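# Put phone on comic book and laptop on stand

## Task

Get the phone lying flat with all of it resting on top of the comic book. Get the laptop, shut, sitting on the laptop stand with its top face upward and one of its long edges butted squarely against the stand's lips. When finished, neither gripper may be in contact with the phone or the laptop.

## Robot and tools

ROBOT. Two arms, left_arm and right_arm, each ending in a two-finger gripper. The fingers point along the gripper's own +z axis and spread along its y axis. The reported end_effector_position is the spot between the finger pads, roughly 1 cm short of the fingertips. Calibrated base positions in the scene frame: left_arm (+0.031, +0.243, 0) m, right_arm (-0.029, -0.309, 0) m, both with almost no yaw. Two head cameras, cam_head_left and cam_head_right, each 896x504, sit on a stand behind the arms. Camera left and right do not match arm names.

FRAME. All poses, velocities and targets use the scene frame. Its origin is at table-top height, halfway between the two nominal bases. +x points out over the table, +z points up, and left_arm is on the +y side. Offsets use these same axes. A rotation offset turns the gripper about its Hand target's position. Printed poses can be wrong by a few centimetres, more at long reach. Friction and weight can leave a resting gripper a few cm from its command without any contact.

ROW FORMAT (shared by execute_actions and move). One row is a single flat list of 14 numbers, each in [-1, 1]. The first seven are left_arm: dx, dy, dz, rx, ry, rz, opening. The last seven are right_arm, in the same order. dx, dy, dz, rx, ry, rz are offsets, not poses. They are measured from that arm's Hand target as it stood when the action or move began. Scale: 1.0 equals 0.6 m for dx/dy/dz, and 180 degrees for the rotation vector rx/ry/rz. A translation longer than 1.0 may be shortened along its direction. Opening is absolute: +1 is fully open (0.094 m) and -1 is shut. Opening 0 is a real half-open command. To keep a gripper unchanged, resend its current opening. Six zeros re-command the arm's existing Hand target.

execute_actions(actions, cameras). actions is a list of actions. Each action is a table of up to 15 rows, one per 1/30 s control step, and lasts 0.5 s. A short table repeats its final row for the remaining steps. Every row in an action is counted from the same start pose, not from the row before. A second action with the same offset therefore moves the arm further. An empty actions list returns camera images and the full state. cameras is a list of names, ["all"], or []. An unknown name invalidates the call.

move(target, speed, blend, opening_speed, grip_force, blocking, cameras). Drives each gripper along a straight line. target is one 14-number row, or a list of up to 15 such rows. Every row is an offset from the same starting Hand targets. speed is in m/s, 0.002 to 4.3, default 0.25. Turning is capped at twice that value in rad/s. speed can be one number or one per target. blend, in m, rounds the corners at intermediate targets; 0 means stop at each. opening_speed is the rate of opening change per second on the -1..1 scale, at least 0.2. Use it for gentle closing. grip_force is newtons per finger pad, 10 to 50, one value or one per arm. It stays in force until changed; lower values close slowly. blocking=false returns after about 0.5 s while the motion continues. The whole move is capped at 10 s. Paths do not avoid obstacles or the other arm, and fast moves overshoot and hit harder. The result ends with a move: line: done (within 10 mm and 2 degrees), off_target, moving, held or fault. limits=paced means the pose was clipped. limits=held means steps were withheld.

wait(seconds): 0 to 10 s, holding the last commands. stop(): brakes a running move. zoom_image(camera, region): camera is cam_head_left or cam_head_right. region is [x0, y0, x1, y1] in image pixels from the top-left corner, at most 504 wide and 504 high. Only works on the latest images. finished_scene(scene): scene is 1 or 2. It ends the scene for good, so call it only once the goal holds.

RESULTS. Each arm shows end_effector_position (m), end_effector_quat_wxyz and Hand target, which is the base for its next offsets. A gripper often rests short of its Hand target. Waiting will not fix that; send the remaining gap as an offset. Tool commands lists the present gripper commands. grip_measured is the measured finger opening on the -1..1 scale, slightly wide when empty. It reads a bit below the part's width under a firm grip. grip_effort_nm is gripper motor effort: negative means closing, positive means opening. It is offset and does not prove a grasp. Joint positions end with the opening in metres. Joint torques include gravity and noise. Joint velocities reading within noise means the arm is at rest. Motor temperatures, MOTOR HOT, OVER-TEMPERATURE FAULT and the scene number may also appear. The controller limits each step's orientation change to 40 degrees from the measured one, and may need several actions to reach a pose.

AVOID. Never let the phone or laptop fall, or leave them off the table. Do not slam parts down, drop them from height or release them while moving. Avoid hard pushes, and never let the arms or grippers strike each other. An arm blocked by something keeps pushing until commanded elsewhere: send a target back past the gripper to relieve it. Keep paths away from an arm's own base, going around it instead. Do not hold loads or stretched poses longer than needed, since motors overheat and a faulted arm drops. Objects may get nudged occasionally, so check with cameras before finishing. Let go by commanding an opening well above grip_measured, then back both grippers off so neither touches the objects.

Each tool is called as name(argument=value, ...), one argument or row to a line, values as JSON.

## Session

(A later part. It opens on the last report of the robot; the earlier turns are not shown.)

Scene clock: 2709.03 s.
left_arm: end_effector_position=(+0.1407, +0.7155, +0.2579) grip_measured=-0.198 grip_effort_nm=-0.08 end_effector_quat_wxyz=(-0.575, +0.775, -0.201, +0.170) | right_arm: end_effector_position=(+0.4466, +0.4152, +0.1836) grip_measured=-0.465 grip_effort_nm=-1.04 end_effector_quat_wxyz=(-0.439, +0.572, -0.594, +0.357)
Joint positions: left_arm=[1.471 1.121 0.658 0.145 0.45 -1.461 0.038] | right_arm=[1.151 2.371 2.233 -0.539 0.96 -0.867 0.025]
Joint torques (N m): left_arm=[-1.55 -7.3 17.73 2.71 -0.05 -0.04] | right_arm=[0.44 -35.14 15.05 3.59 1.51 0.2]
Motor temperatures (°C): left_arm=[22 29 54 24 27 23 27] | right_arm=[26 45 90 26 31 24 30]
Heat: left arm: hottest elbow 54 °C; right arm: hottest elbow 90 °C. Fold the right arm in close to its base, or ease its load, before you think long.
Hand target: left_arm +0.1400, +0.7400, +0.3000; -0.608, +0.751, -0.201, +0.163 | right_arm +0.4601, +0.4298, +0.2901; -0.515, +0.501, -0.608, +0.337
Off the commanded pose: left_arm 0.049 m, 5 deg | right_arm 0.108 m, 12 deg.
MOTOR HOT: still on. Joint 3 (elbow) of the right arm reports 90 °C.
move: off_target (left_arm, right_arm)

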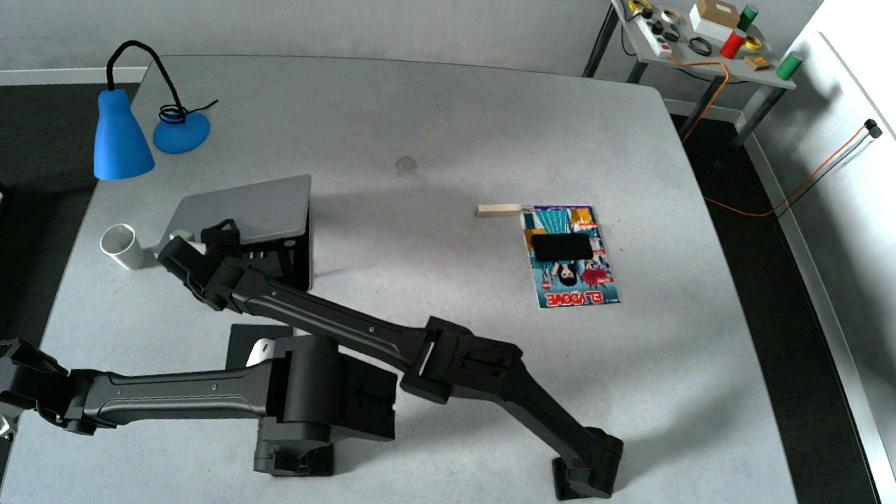

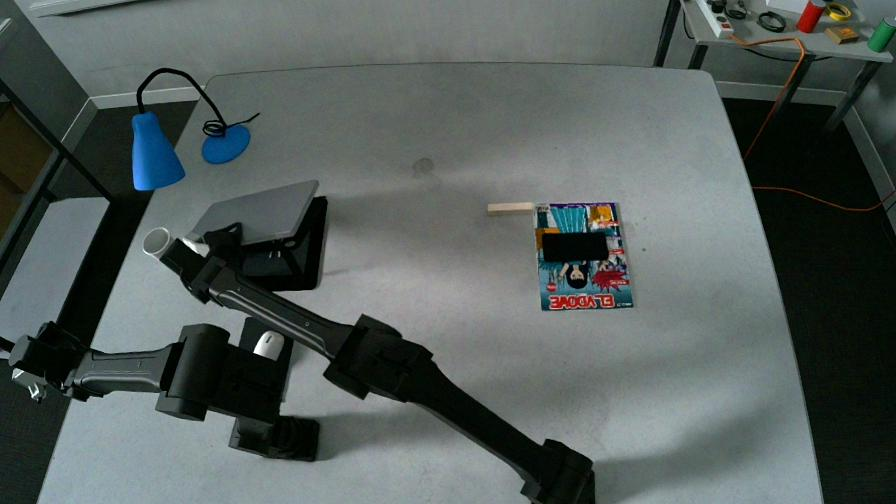

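move(
  target=[0,0,0,0,0,0,-0.2,0,0.0,-0.0667,-0.045,0.025,0,-0.8],
  speed=0.12,
  cameras=["cam_head_right"],
)

Scene clock: 2722.40 s.
left_arm: end_effector_position=(+0.1407, +0.7155, +0.2579) grip_measured=-0.198 grip_effort_nm=-0.08 end_effector_quat_wxyz=(-0.575, +0.775, -0.201, +0.170) | right_arm: end_effector_position=(+0.4444, +0.4117, +0.1747) grip_measured=-0.465 grip_effort_nm=-1.04 end_effector_quat_wxyz=(-0.403, +0.598, -0.587, +0.368)
Joint positions: left_arm=[1.471 1.121 0.658 0.145 0.45 -1.461 0.038] | right_arm=[1.151 2.395 2.287 -0.664 0.955 -0.862 0.025]
Joint torques (N m): left_arm=[-1.14 -8.76 17.91 2.7 -0.04 -0.04] | right_arm=[0.32 -31.38 17.84 1.59 1.33 0.26]
Motor temperatures (°C): left_arm=[22 28 54 24 27 23 27] | right_arm=[26 52 81 26 31 24 30]
Heat: left arm: hottest elbow 54 °C; right arm: hottest elbow 81 °C.
Hand target: left_arm +0.1400, +0.7400, +0.3000; -0.608, +0.751, -0.201, +0.163 | right_arm +0.4602, +0.4298, +0.2503; -0.455, +0.549, -0.602, +0.359
Off the commanded pose: left_arm 0.049 m, 5 deg | right_arm 0.079 m, 8 deg.
MOTOR HOT: cleared for the motors of the right arm.
move: off_target (left_arm, right_arm)
Images, in order (width x height): cam_head_right 896x504.

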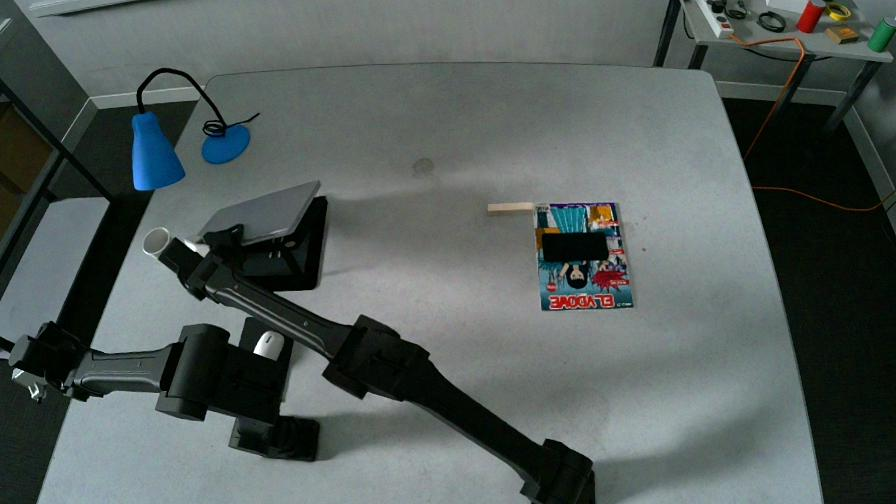

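move(
  target=[0,0,0,0,0,0,-0.2,0,0.0,-0.0833,-0.012,0.025,0,-0.8],
  speed=0.12,
  cameras=["all"],
)

Scene clock: 2727.00 s.
left_arm: end_effector_position=(+0.1407, +0.7155, +0.2579) grip_measured=-0.198 grip_effort_nm=-0.08 end_effector_quat_wxyz=(-0.575, +0.775, -0.201, +0.170) | right_arm: end_effector_position=(+0.4457, +0.4157, +0.1687) grip_measured=-0.465 grip_effort_nm=-1.04 end_effector_quat_wxyz=(-0.387, +0.607, -0.596, +0.357)
Joint positions: left_arm=[1.471 1.121 0.658 0.145 0.45 -1.461 0.038] | right_arm=[1.148 2.436 2.377 -0.777 0.925 -0.816 0.025]
Joint torques (N m): left_arm=[-1.49 -8.12 17.77 2.61 -0.09 -0.04] | right_arm=[0.21 -28.81 16.06 1.51 0.97 0.42]
Motor temperatures (°C): left_arm=[22 28 54 24 27 23 27] | right_arm=[26 52 82 26 30 24 30]
Heat: left arm: hottest elbow 54 °C; right arm: hottest elbow 82 °C.
Hand target: left_arm +0.1400, +0.7400, +0.3000; -0.608, +0.751, -0.201, +0.163 | right_arm +0.4601, +0.4298, +0.2001; -0.420, +0.571, -0.613, +0.348
Off the commanded pose: left_arm 0.049 m, 5 deg | right_arm 0.037 m, 6 deg.
move: off_target (left_arm, right_arm)

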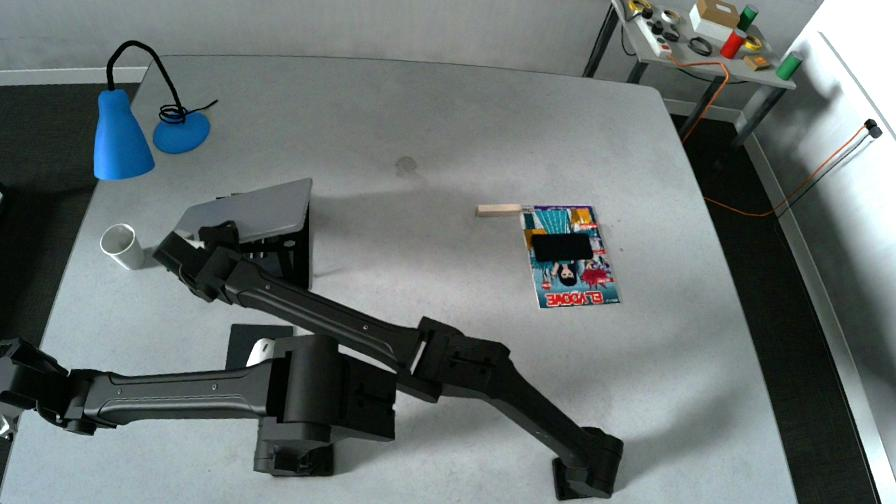

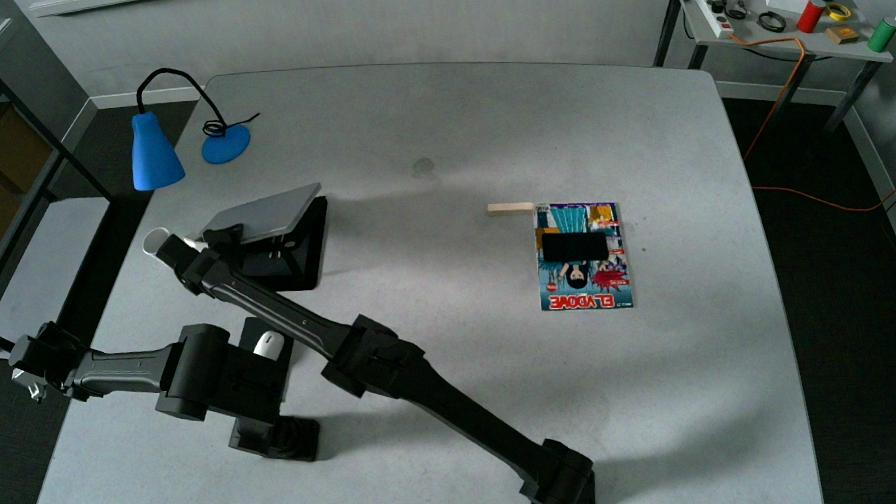

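move(
  target=[0,0,0,0,0,0,-0.2,0,0.0,-0.0667,-0.01,0.03,0,-0.8],
  speed=0.12,
  cameras=[],
)

Scene clock: 2736.17 s.
left_arm: end_effector_position=(+0.1407, +0.7155, +0.2579) grip_measured=-0.198 grip_effort_nm=-0.08 end_effector_quat_wxyz=(-0.575, +0.775, -0.201, +0.170) | right_arm: end_effector_position=(+0.4506, +0.4195, +0.1623) grip_measured=-0.466 grip_effort_nm=-1.04 end_effector_quat_wxyz=(-0.367, +0.616, -0.610, +0.335)
Joint positions: left_arm=[1.471 1.121 0.658 0.145 0.45 -1.461 0.038] | right_arm=[1.138 2.497 2.509 -0.917 0.873 -0.758 0.025]
Joint torques (N m): left_arm=[-1.03 -8.29 17.91 2.81 -0.07 -0.02] | right_arm=[0.26 -27.22 14.42 1.33 0.76 0.47]
Motor temperatures (°C): left_arm=[22 28 54 24 27 23 27] | right_arm=[26 52 82 26 30 24 30]
Heat: left arm: hottest elbow 54 °C; right arm: hottest elbow 82 °C.
Hand target: left_arm +0.1400, +0.7400, +0.3000; -0.608, +0.751, -0.201, +0.163 | right_arm +0.4601, +0.4299, +0.1601; -0.382, +0.594, -0.626, +0.331
Off the commanded pose: left_arm 0.049 m, 5 deg | right_arm 0.014 m, 4 deg.
move: off_target (left_arm, right_arm)
No camera images: "cameras" was empty.

move(
  target=[0,0,0,0,0,0,-0.2,0,0.0,-0.0167,0,0.0,0,-0.25],
  speed=0.1,
  opening_speed=0.35,
  cameras=["all"],
)

Scene clock: 2741.00 s.
left_arm: end_effector_position=(+0.1407, +0.7155, +0.2579) grip_measured=-0.198 grip_effort_nm=-0.08 end_effector_quat_wxyz=(-0.575, +0.775, -0.201, +0.170) | right_arm: end_effector_position=(+0.4542, +0.4177, +0.1667) grip_measured=-0.251 grip_effort_nm=0.03 end_effector_quat_wxyz=(-0.377, +0.599, -0.624, +0.332)
Joint positions: left_arm=[1.471 1.121 0.658 0.145 0.45 -1.461 0.038] | right_arm=[1.134 2.497 2.517 -0.916 0.883 -0.718 0.035]
Joint torques (N m): left_arm=[-0.73 -7.36 17.89 2.76 -0.05 -0.01] | right_arm=[0.56 -26.7 13.41 1.46 0.49 0.21]
Motor temperatures (°C): left_arm=[22 28 55 24 27 23 27] | right_arm=[26 52 79 26 29 24 30]
Heat: left arm: hottest elbow 55 °C; right arm: hottest elbow 79 °C.
Hand target: left_arm +0.1400, +0.7400, +0.3000; -0.608, +0.751, -0.201, +0.163 | right_arm +0.4602, +0.4298, +0.1501; -0.382, +0.594, -0.626, +0.331
Off the commanded pose: left_arm 0.049 m, 5 deg | right_arm 0.021 m, 1 deg.
move: off_target (left_arm, right_arm)

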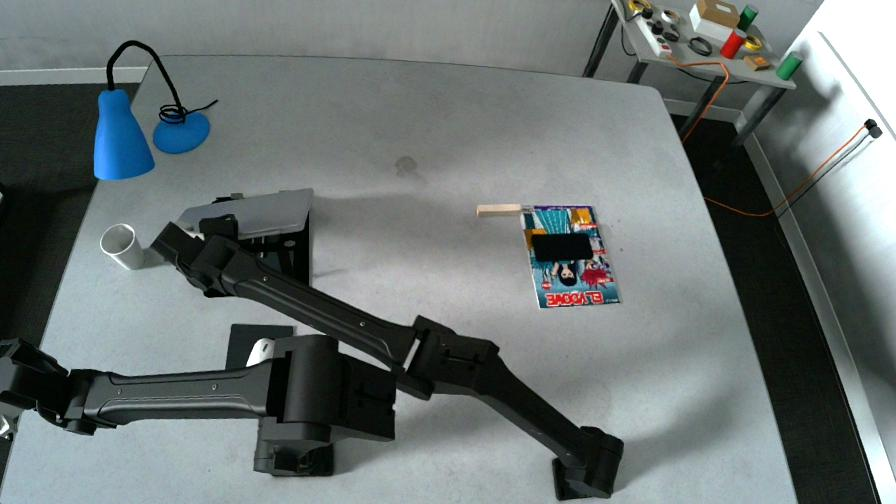

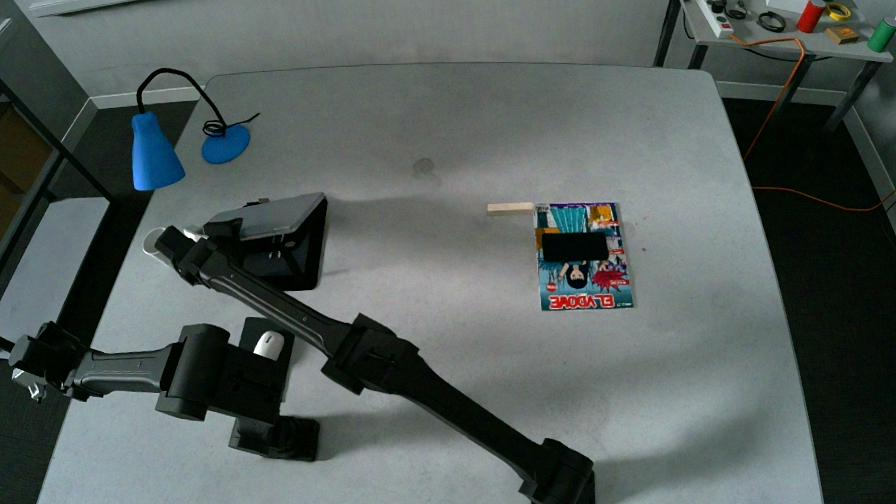

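zoom_image(
  camera="cam_head_left",
  region=[130, 160, 340, 310],
)

zoom_image(
  camera="cam_head_right",
  region=[150, 170, 350, 310],
)

Scaled by 2.400.

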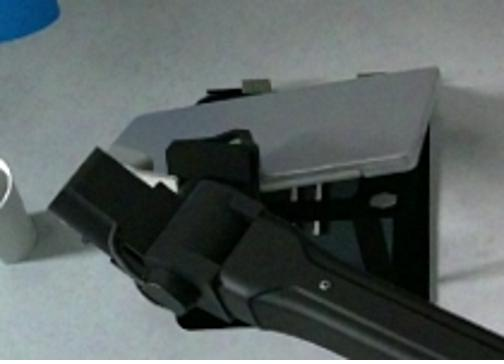

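Scaled by 2.520.

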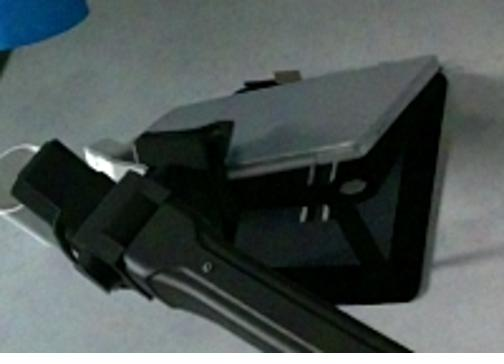

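move(
  target=[0,0,0,0,0,0,-0.2,0,0.0,0.06,0.0,0.0,0,0.1],
  speed=0.06,
  opening_speed=0.35,
  cameras=["all"],
)

zoom_image(
  camera="cam_head_left",
  region=[130, 160, 340, 310],
)

zoom_image(
  camera="cam_head_right",
  region=[150, 170, 350, 310],
)

Scene clock: 2775.43 s.
left_arm: end_effector_position=(+0.1407, +0.7155, +0.2579) grip_measured=-0.198 grip_effort_nm=-0.08 end_effector_quat_wxyz=(-0.575, +0.775, -0.201, +0.170) | right_arm: end_effector_position=(+0.4579, +0.4180, +0.1747) grip_measured=+0.099 grip_effort_nm=0.03 end_effector_quat_wxyz=(-0.365, +0.607, -0.622, +0.333)
Joint positions: left_arm=[1.471 1.121 0.658 0.145 0.45 -1.461 0.038] | right_arm=[1.129 2.536 2.621 -1.005 0.873 -0.724 0.052]
Joint torques (N m): left_arm=[-0.5 -8.53 18.02 2.56 -0.09 0] | right_arm=[0.91 -28.57 14.83 1.05 0.78 0.24]
Motor temperatures (°C): left_arm=[22 28 55 24 26 23 27] | right_arm=[26 52 74 26 28 24 29]
Heat: left arm: hottest elbow 55 °C; right arm: hottest elbow 74 °C.
Hand target: left_arm +0.1400, +0.7400, +0.3000; -0.608, +0.751, -0.201, +0.163 | right_arm +0.4600, +0.4299, +0.1861; -0.382, +0.594, -0.626, +0.331
Off the commanded pose: left_arm 0.049 m, 5 deg | right_arm 0.017 m, 2 deg.
move: off_target (left_arm, right_arm)

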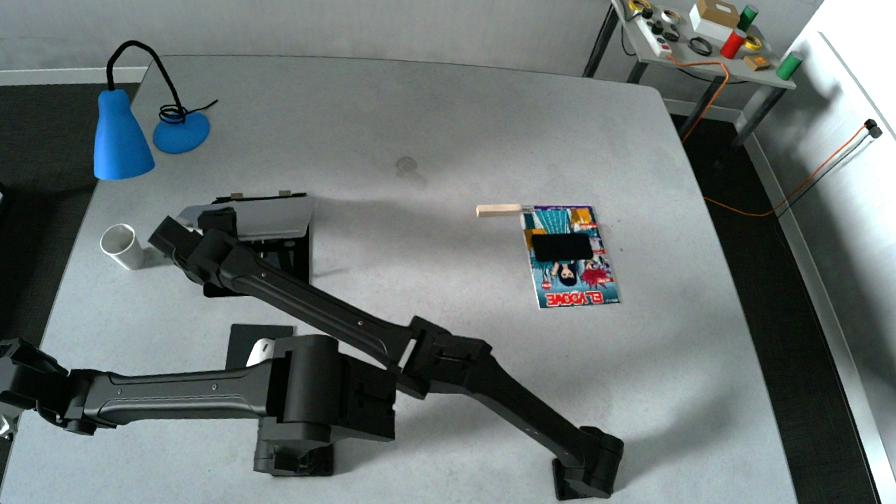

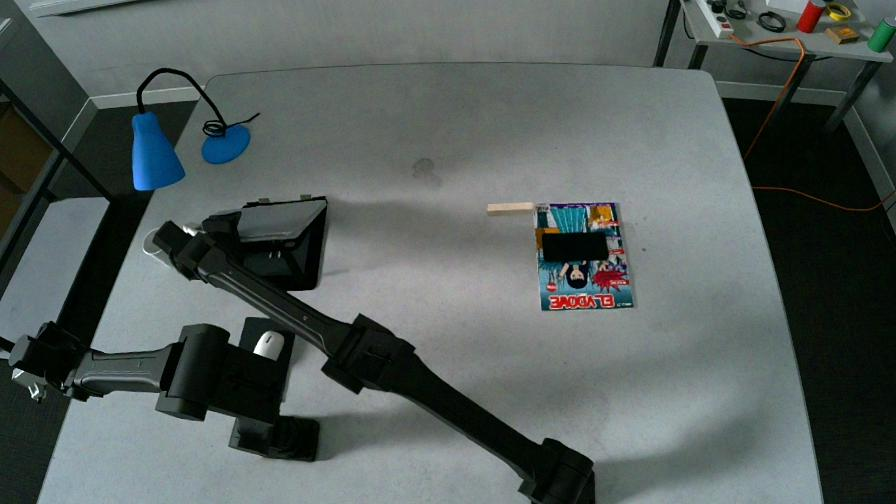

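Scaled by 2.400.

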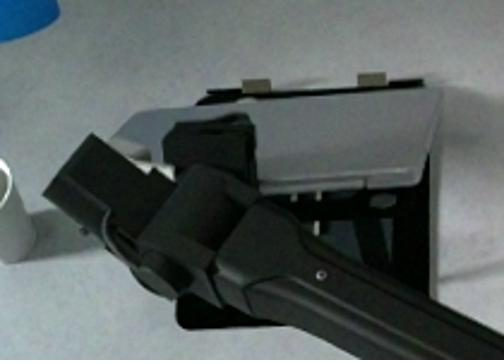

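Scaled by 2.520.

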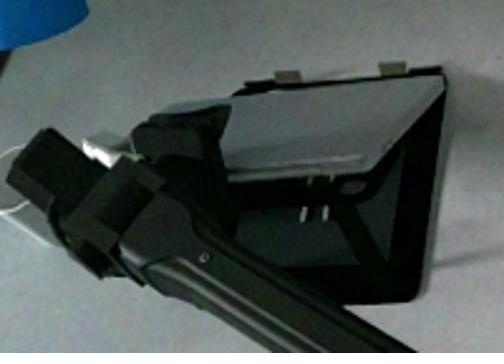

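move(
  target=[0,0,0,0,0,0,-0.2,-0.186,-0.006,0.125,0.0,0.0,0,0.1],
  speed=0.1,
  cameras=["all"],
)

zoom_image(
  camera="cam_head_left",
  region=[130, 160, 340, 310],
)

zoom_image(
  camera="cam_head_right",
  region=[150, 170, 350, 310],
)

Scene clock: 2783.37 s.
left_arm: end_effector_position=(+0.1407, +0.7155, +0.2579) grip_measured=-0.198 grip_effort_nm=-0.08 end_effector_quat_wxyz=(-0.575, +0.775, -0.201, +0.170) | right_arm: end_effector_position=(+0.3414, +0.4303, +0.2551) grip_measured=+0.099 grip_effort_nm=0.03 end_effector_quat_wxyz=(-0.380, +0.600, -0.621, +0.331)
Joint positions: left_arm=[1.471 1.121 0.658 0.145 0.45 -1.461 0.038] | right_arm=[1.275 2.422 2.621 -1.232 0.962 -0.542 0.052]
Joint torques (N m): left_arm=[-1.08 -8.23 17.99 2.78 -0.07 -0.04] | right_arm=[-0.15 -30.45 9.76 0.51 0.52 0.24]
Motor temperatures (°C): left_arm=[22 28 55 24 26 23 27] | right_arm=[26 52 70 26 28 24 28]
Heat: left arm: hottest elbow 55 °C; right arm: hottest elbow 70 °C.
Hand target: left_arm +0.1400, +0.7400, +0.3000; -0.608, +0.751, -0.201, +0.163 | right_arm +0.3486, +0.4263, +0.2610; -0.382, +0.594, -0.626, +0.331
Off the commanded pose: left_arm 0.049 m, 5 deg | right_arm 0.010 m, 1 deg.
move: off_target (left_arm)

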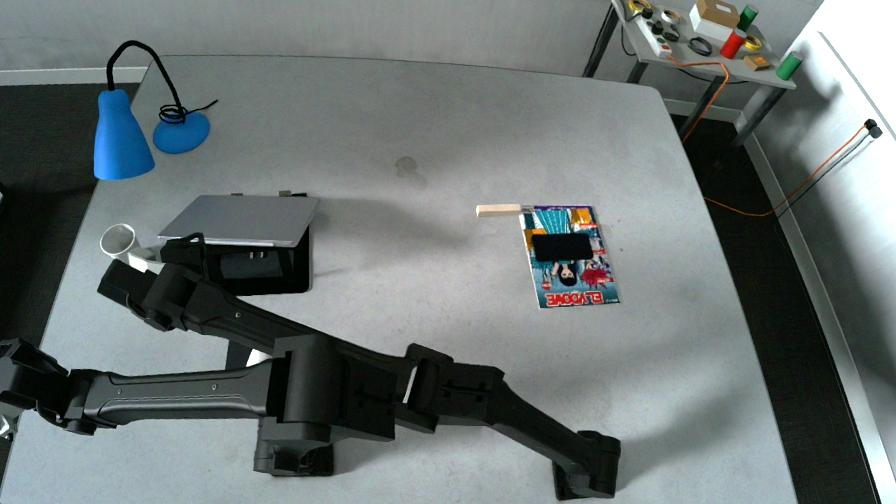

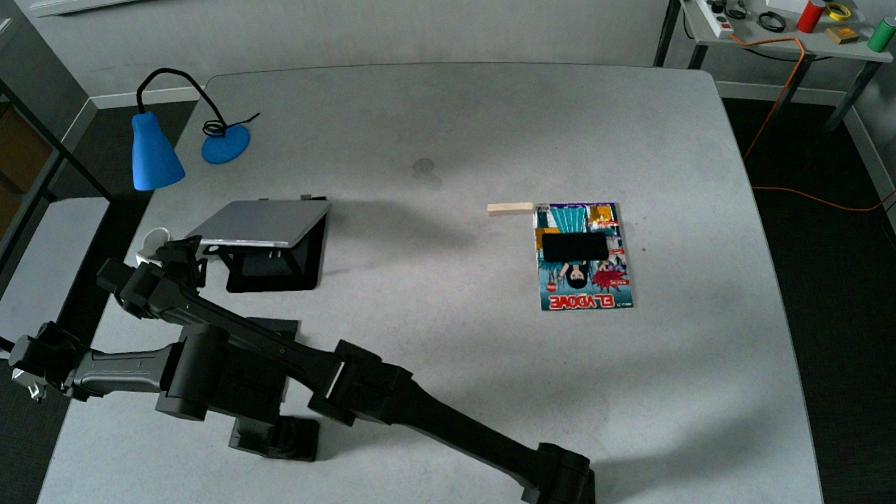

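Scaled by 2.400.

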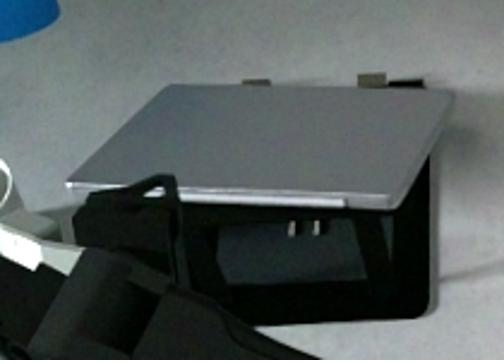

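Scaled by 2.520.

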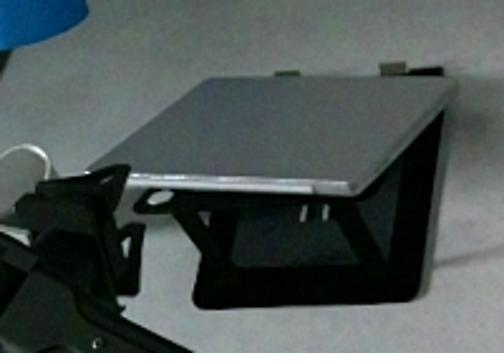

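move(
  target=[0,0,0,0,0,0,-0.2,0.0523,-0.1505,-0.1233,-0.031,0.0,0.0,-0.95],
  speed=0.2,
  cameras=["all"],
)

zoom_image(
  camera="cam_head_left",
  region=[130, 160, 340, 310],
)

zoom_image(
  camera="cam_head_right",
  region=[150, 170, 350, 310],
)

Scene clock: 2829.40 s.
left_arm: end_effector_position=(+0.1407, +0.7155, +0.2579) grip_measured=-0.198 grip_effort_nm=-0.08 end_effector_quat_wxyz=(-0.575, +0.775, -0.201, +0.170) | right_arm: end_effector_position=(+0.3796, +0.3383, +0.1774) grip_measured=-0.949 grip_effort_nm=-0.08 end_effector_quat_wxyz=(-0.345, +0.614, -0.609, +0.364)
Joint positions: left_arm=[1.471 1.121 0.658 0.145 0.45 -1.461 0.038] | right_arm=[1.19 2.159 1.946 -0.814 0.952 -0.669 0.002]
Joint torques (N m): left_arm=[-0.5 -8.7 17.92 2.66 -0.08 0] | right_arm=[0.44 -28.69 7.84 1.35 0.37 0.11]
Motor temperatures (°C): left_arm=[22 28 55 24 26 23 27] | right_arm=[26 52 57 26 27 24 28]
Heat: left arm: hottest elbow 55 °C; right arm: hottest elbow 57 °C.
Hand target: left_arm +0.1400, +0.7400, +0.3000; -0.608, +0.751, -0.201, +0.163 | right_arm +0.3798, +0.3360, +0.1872; -0.352, +0.612, -0.610, +0.361
Off the commanded pose: left_arm 0.049 m, 5 deg | right_arm 0.010 m, 1 deg.
move: off_target (left_arm)

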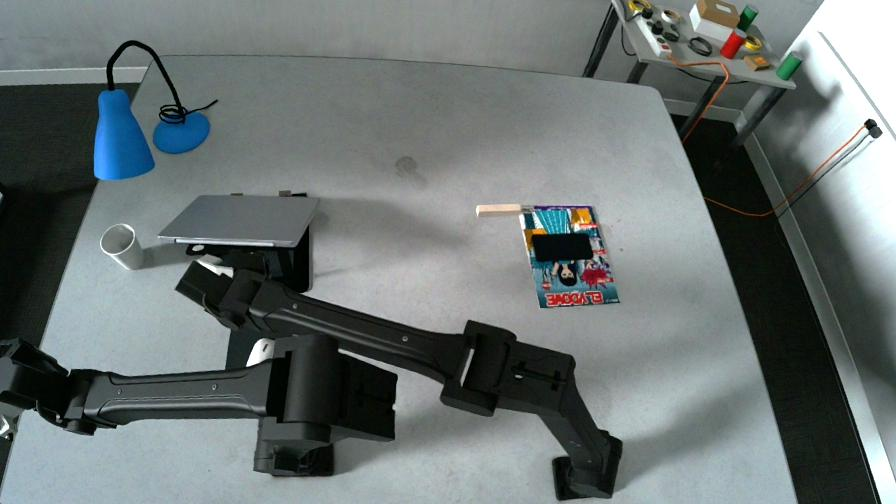

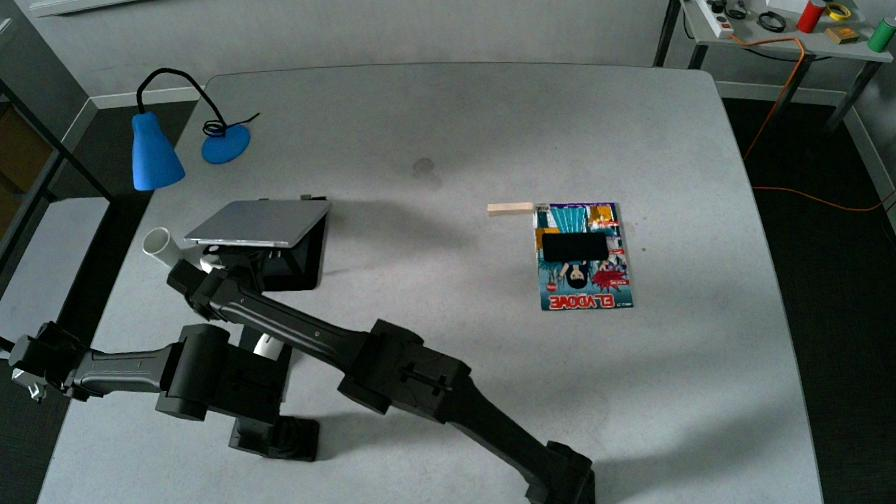

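Scaled by 2.400.

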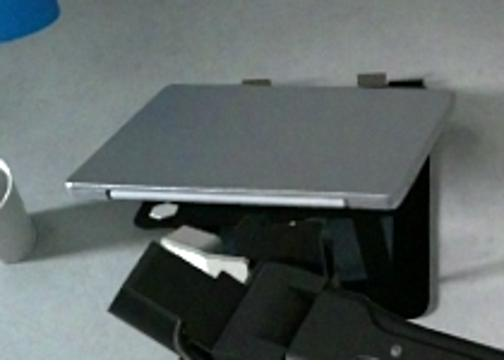

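Scaled by 2.520.

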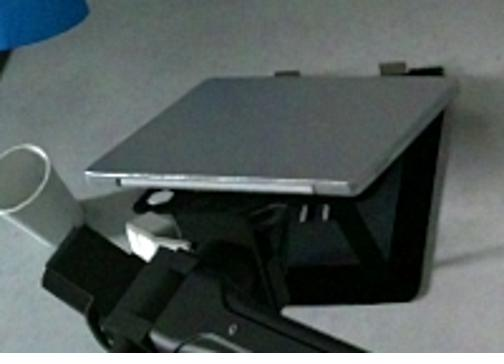

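move(
  target=[
    [0,0,0,0,0,0,-0.2,0,0,0.0233,0,0,0.01,-0.95],
    [0,0,0,0,0,0,-0.2,0.0833,0,-0.0208,0,0,0.01,-0.95],
  ],
  speed=[0.1,0.06],
  cameras=["all"],
)

zoom_image(
  camera="cam_head_left",
  region=[130, 160, 340, 310],
)

zoom_image(
  camera="cam_head_right",
  region=[150, 170, 350, 310],
)

Scene clock: 2852.37 s.
left_arm: end_effector_position=(+0.1407, +0.7155, +0.2579) grip_measured=-0.198 grip_effort_nm=-0.08 end_effector_quat_wxyz=(-0.575, +0.775, -0.201, +0.170) | right_arm: end_effector_position=(+0.4201, +0.3331, +0.1936) grip_measured=-0.949 grip_effort_nm=-0.08 end_effector_quat_wxyz=(-0.364, +0.619, -0.600, +0.352)
Joint positions: left_arm=[1.471 1.121 0.658 0.145 0.45 -1.461 0.038] | right_arm=[1.13 2.138 1.935 -0.687 0.894 -0.803 0.002]
Joint torques (N m): left_arm=[-0.44 -7.47 17.81 2.56 -0.06 -0.03] | right_arm=[-0.15 -23.88 9.83 1.55 0.32 0.11]
Motor temperatures (°C): left_arm=[22 28 56 24 26 23 27] | right_arm=[26 48 54 26 26 24 27]
Heat: left arm: hottest elbow 56 °C; right arm: hottest elbow 54 °C.
Hand target: left_arm +0.1400, +0.7400, +0.3000; -0.608, +0.751, -0.201, +0.163 | right_arm +0.4298, +0.3360, +0.1746; -0.358, +0.621, -0.600, +0.355
Off the commanded pose: left_arm 0.049 m, 5 deg | right_arm 0.021 m, 1 deg.
move: off_target (left_arm, right_arm)

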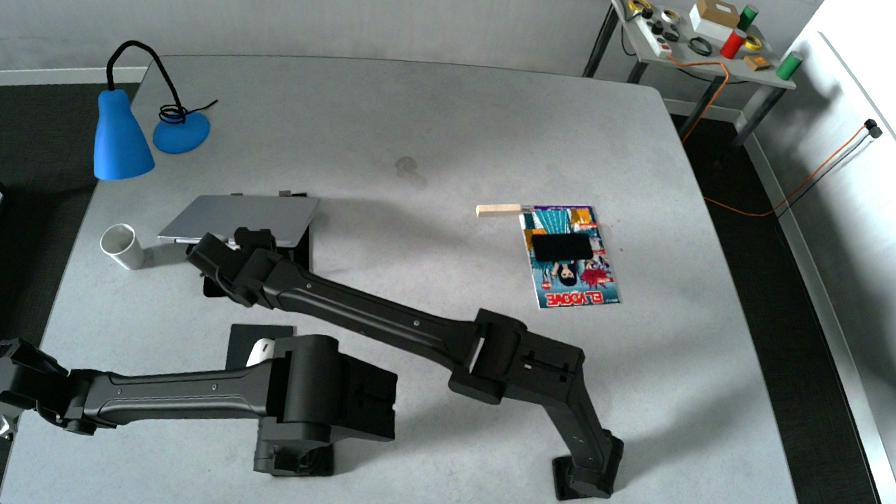

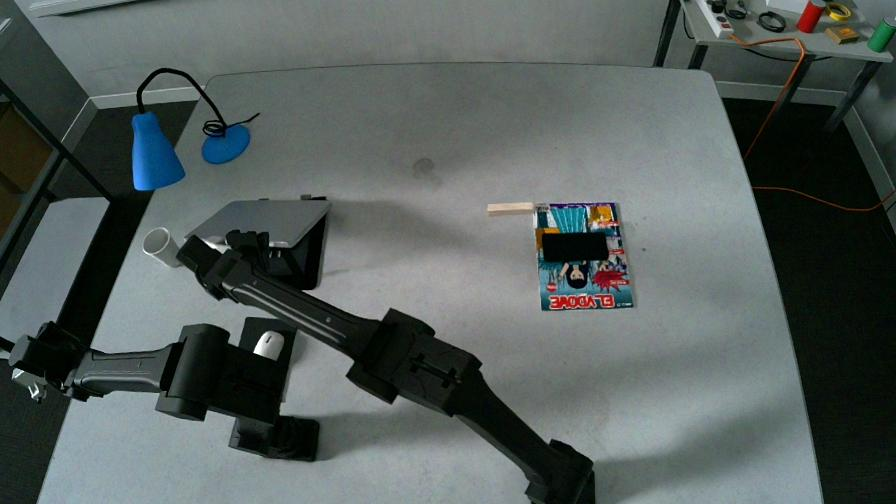

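Scaled by 2.400.

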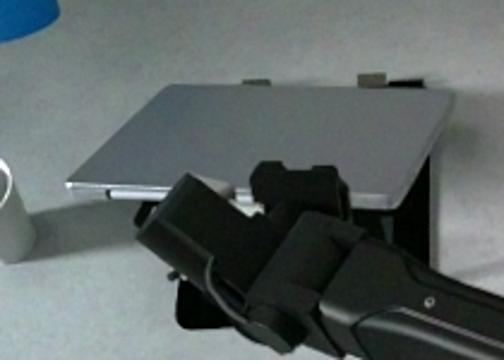

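Scaled by 2.520.

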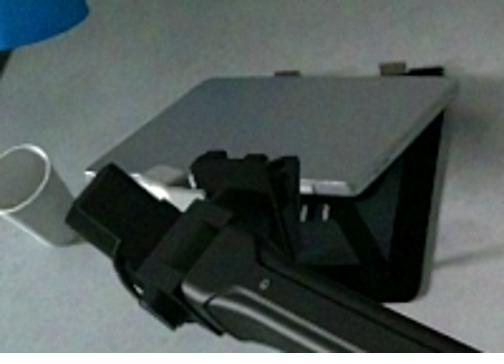

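move(
  target=[
    [0,0,0,0,0,0,-0.2,-0.0963,0,0.0667,0,0,0,-0.95],
    [0,0,0,0,0,0,-0.2,-0.1,0,0.0423,0.4365,0.0185,-0.2417,-0.95],
  ],
  speed=[0.15,0.5],
  blend=[0.02,0],
  cameras=["all"],
)

zoom_image(
  camera="cam_head_left",
  region=[130, 160, 340, 310],
)

Scene clock: 2881.43 s.
left_arm: end_effector_position=(+0.1407, +0.7155, +0.2579) grip_measured=-0.198 grip_effort_nm=-0.08 end_effector_quat_wxyz=(-0.575, +0.775, -0.201, +0.170) | right_arm: end_effector_position=(+0.3696, +0.3354, +0.1855) grip_measured=-0.949 grip_effort_nm=-0.08 end_effector_quat_wxyz=(+0.497, -0.030, +0.867, +0.005)
Joint positions: left_arm=[1.471 1.121 0.658 0.145 0.45 -1.461 0.038] | right_arm=[1.195 2.099 1.865 -0.734 0.91 0.829 0.002]
Joint torques (N m): left_arm=[-0.91 -7.94 18.02 2.52 -0.06 0.02] | right_arm=[0.56 -27.22 9.69 0.57 0.46 0.21]
Motor temperatures (°C): left_arm=[22 28 56 24 26 23 27] | right_arm=[26 50 54 26 26 24 27]
Heat: left arm: hottest elbow 56 °C; right arm: hottest elbow 54 °C.
Hand target: left_arm +0.1400, +0.7400, +0.3000; -0.608, +0.751, -0.201, +0.163 | right_arm +0.3698, +0.3360, +0.2000; +0.500, -0.023, +0.866, +0.013
Off the commanded pose: left_arm 0.049 m, 5 deg | right_arm 0.014 m, 1 deg.
move: off_target (left_arm, right_arm)

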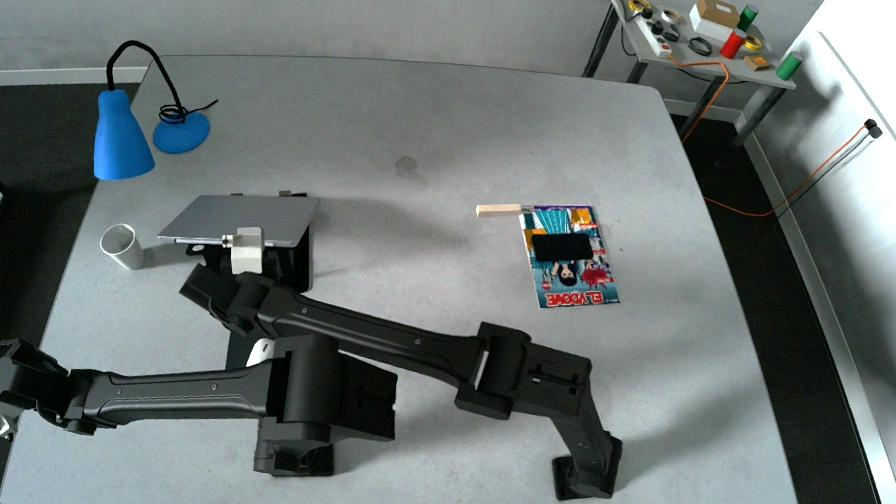

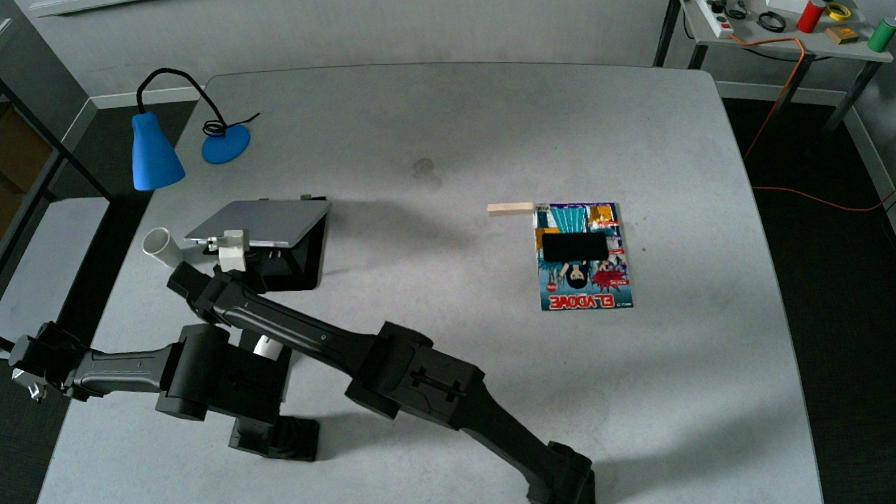

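Scaled by 2.400.

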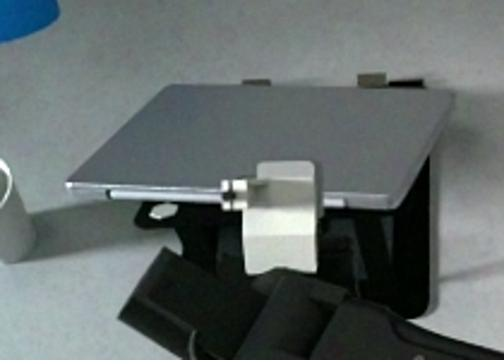

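move(
  target=[0,0,0,0,0,0,-0.2,0.0917,0.008,-0.0033,0,0,0,-0.95],
  speed=0.06,
  cameras=["all"],
)

zoom_image(
  camera="cam_head_left",
  region=[130, 160, 340, 310],
)

zoom_image(
  camera="cam_head_right",
  region=[150, 170, 350, 310],
)

Scene clock: 2888.70 s.
left_arm: end_effector_position=(+0.1407, +0.7155, +0.2579) grip_measured=-0.198 grip_effort_nm=-0.08 end_effector_quat_wxyz=(-0.575, +0.775, -0.201, +0.170) | right_arm: end_effector_position=(+0.4100, +0.3263, +0.1899) grip_measured=-0.949 grip_effort_nm=-0.08 end_effector_quat_wxyz=(+0.492, -0.033, +0.870, +0.000)
Joint positions: left_arm=[1.471 1.121 0.658 0.145 0.45 -1.461 0.038] | right_arm=[1.135 2.114 1.901 -0.715 0.87 0.756 0.002]
Joint torques (N m): left_arm=[-1.08 -7.71 17.84 2.67 -0.13 0.02] | right_arm=[-0.09 -24.18 13.78 1.32 0.37 0.08]
Motor temperatures (°C): left_arm=[22 28 56 24 26 23 27] | right_arm=[26 50 54 26 26 24 27]
Heat: left arm: hottest elbow 56 °C; right arm: hottest elbow 54 °C.
Hand target: left_arm +0.1400, +0.7400, +0.3000; -0.608, +0.751, -0.201, +0.163 | right_arm +0.4249, +0.3407, +0.1982; +0.500, -0.023, +0.866, +0.013
Off the commanded pose: left_arm 0.049 m, 5 deg | right_arm 0.022 m, 2 deg.
move: off_target (left_arm, right_arm)

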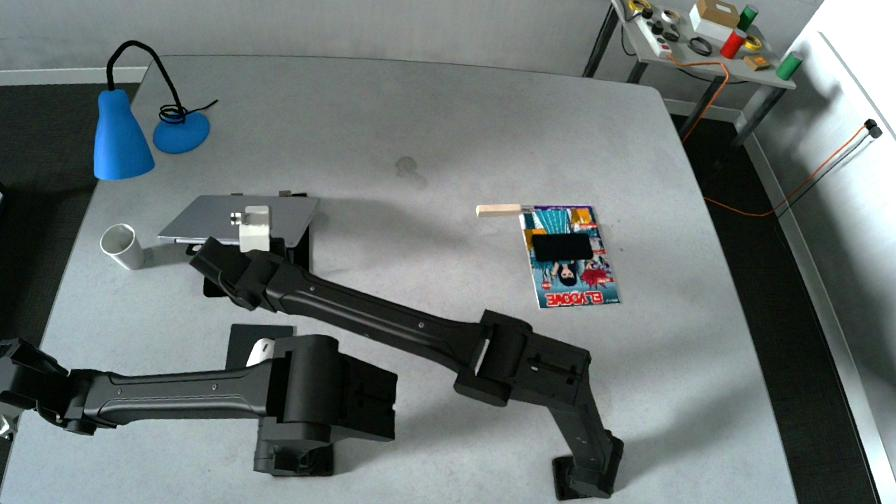

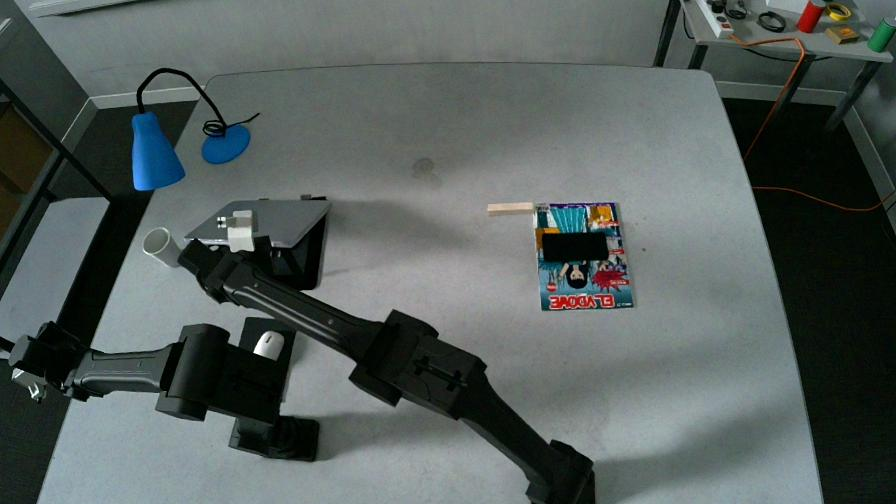

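Scaled by 2.400.

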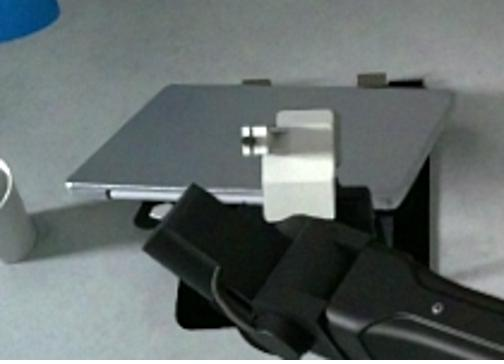

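Scaled by 2.520.

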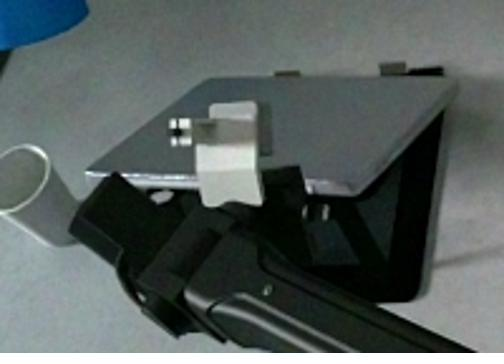

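move(
  target=[0,0,0,0,0,0,-0.2,0.05,0.004,-0.03,0,0,0,-0.95],
  speed=0.06,
  cameras=["all"],
)

zoom_image(
  camera="cam_head_left",
  region=[130, 160, 340, 310],
)

zoom_image(
  camera="cam_head_right",
  region=[150, 170, 350, 310],
)

Scene clock: 2893.07 s.
left_arm: end_effector_position=(+0.1407, +0.7155, +0.2579) grip_measured=-0.198 grip_effort_nm=-0.08 end_effector_quat_wxyz=(-0.575, +0.775, -0.201, +0.170) | right_arm: end_effector_position=(+0.4392, +0.3294, +0.1752) grip_measured=-0.949 grip_effort_nm=-0.08 end_effector_quat_wxyz=(+0.492, -0.033, +0.870, +0.001)
Joint positions: left_arm=[1.471 1.121 0.658 0.145 0.45 -1.461 0.038] | right_arm=[1.099 2.163 1.941 -0.67 0.847 0.714 0.002]
Joint torques (N m): left_arm=[-1.14 -8.23 17.92 2.33 -0.11 -0.06] | right_arm=[-0.15 -23.94 13.83 1.39 0.35 0.11]
Motor temperatures (°C): left_arm=[22 28 56 24 26 23 26] | right_arm=[26 50 55 26 26 24 27]
Heat: left arm: hottest elbow 56 °C; right arm: hottest elbow 55 °C.
Hand target: left_arm +0.1400, +0.7400, +0.3000; -0.608, +0.751, -0.201, +0.163 | right_arm +0.4548, +0.3432, +0.1801; +0.500, -0.023, +0.866, +0.013
Off the commanded pose: left_arm 0.049 m, 5 deg | right_arm 0.021 m, 2 deg.
move: off_target (left_arm, right_arm)

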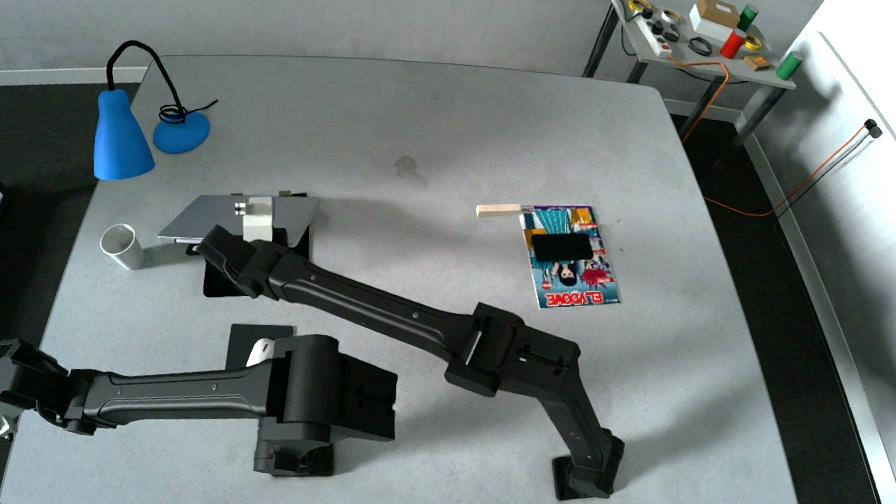

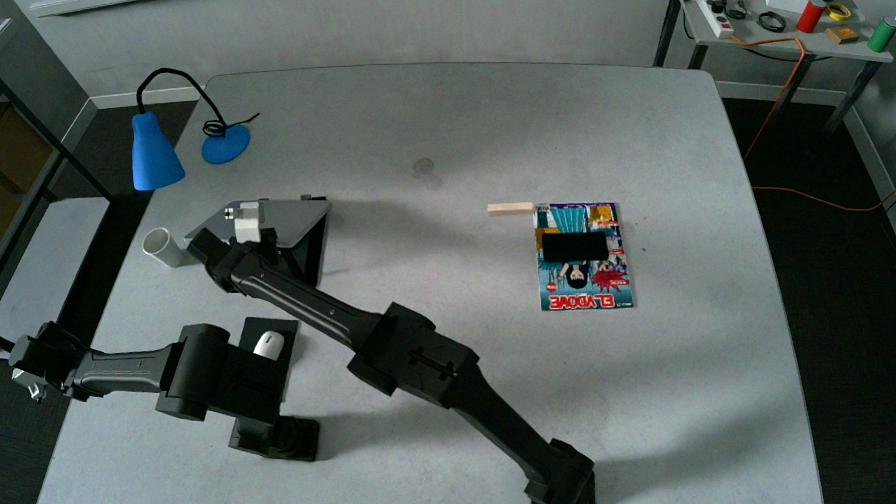

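Scaled by 2.400.

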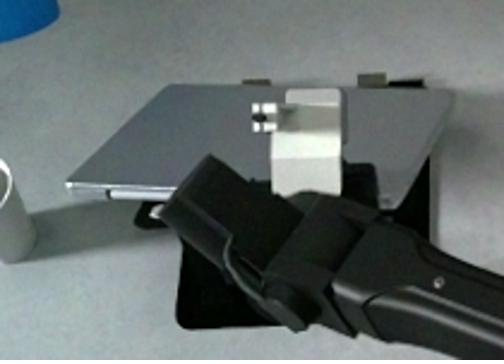

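Scaled by 2.520.

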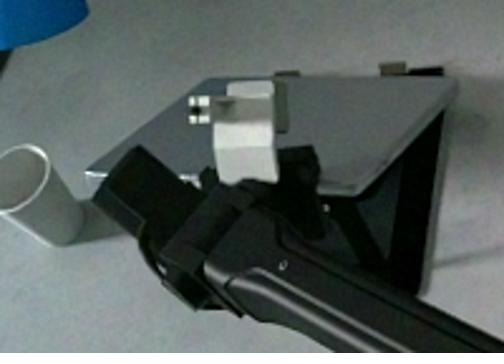

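zoom_image(
  camera="cam_head_left",
  region=[220, 185, 310, 265],
)

zoom_image(
  camera="cam_head_right",
  region=[210, 190, 300, 270],
)

Scaled by 5.600.

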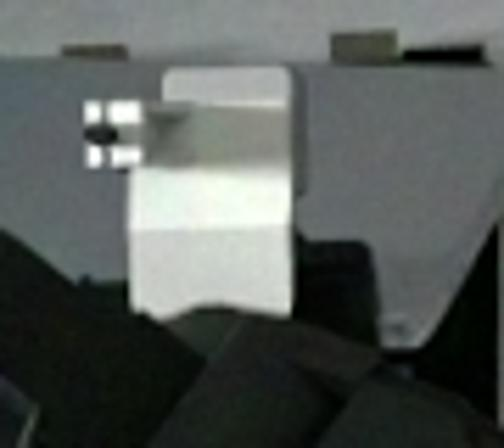

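Scaled by 5.600.

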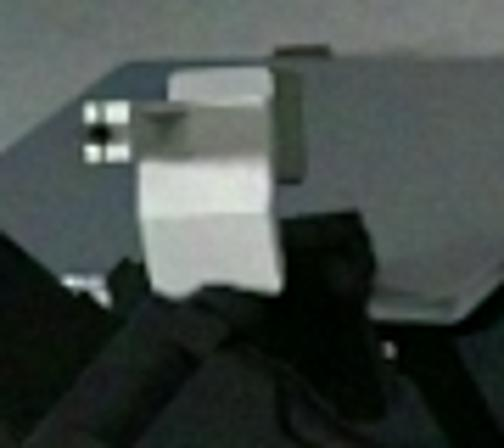

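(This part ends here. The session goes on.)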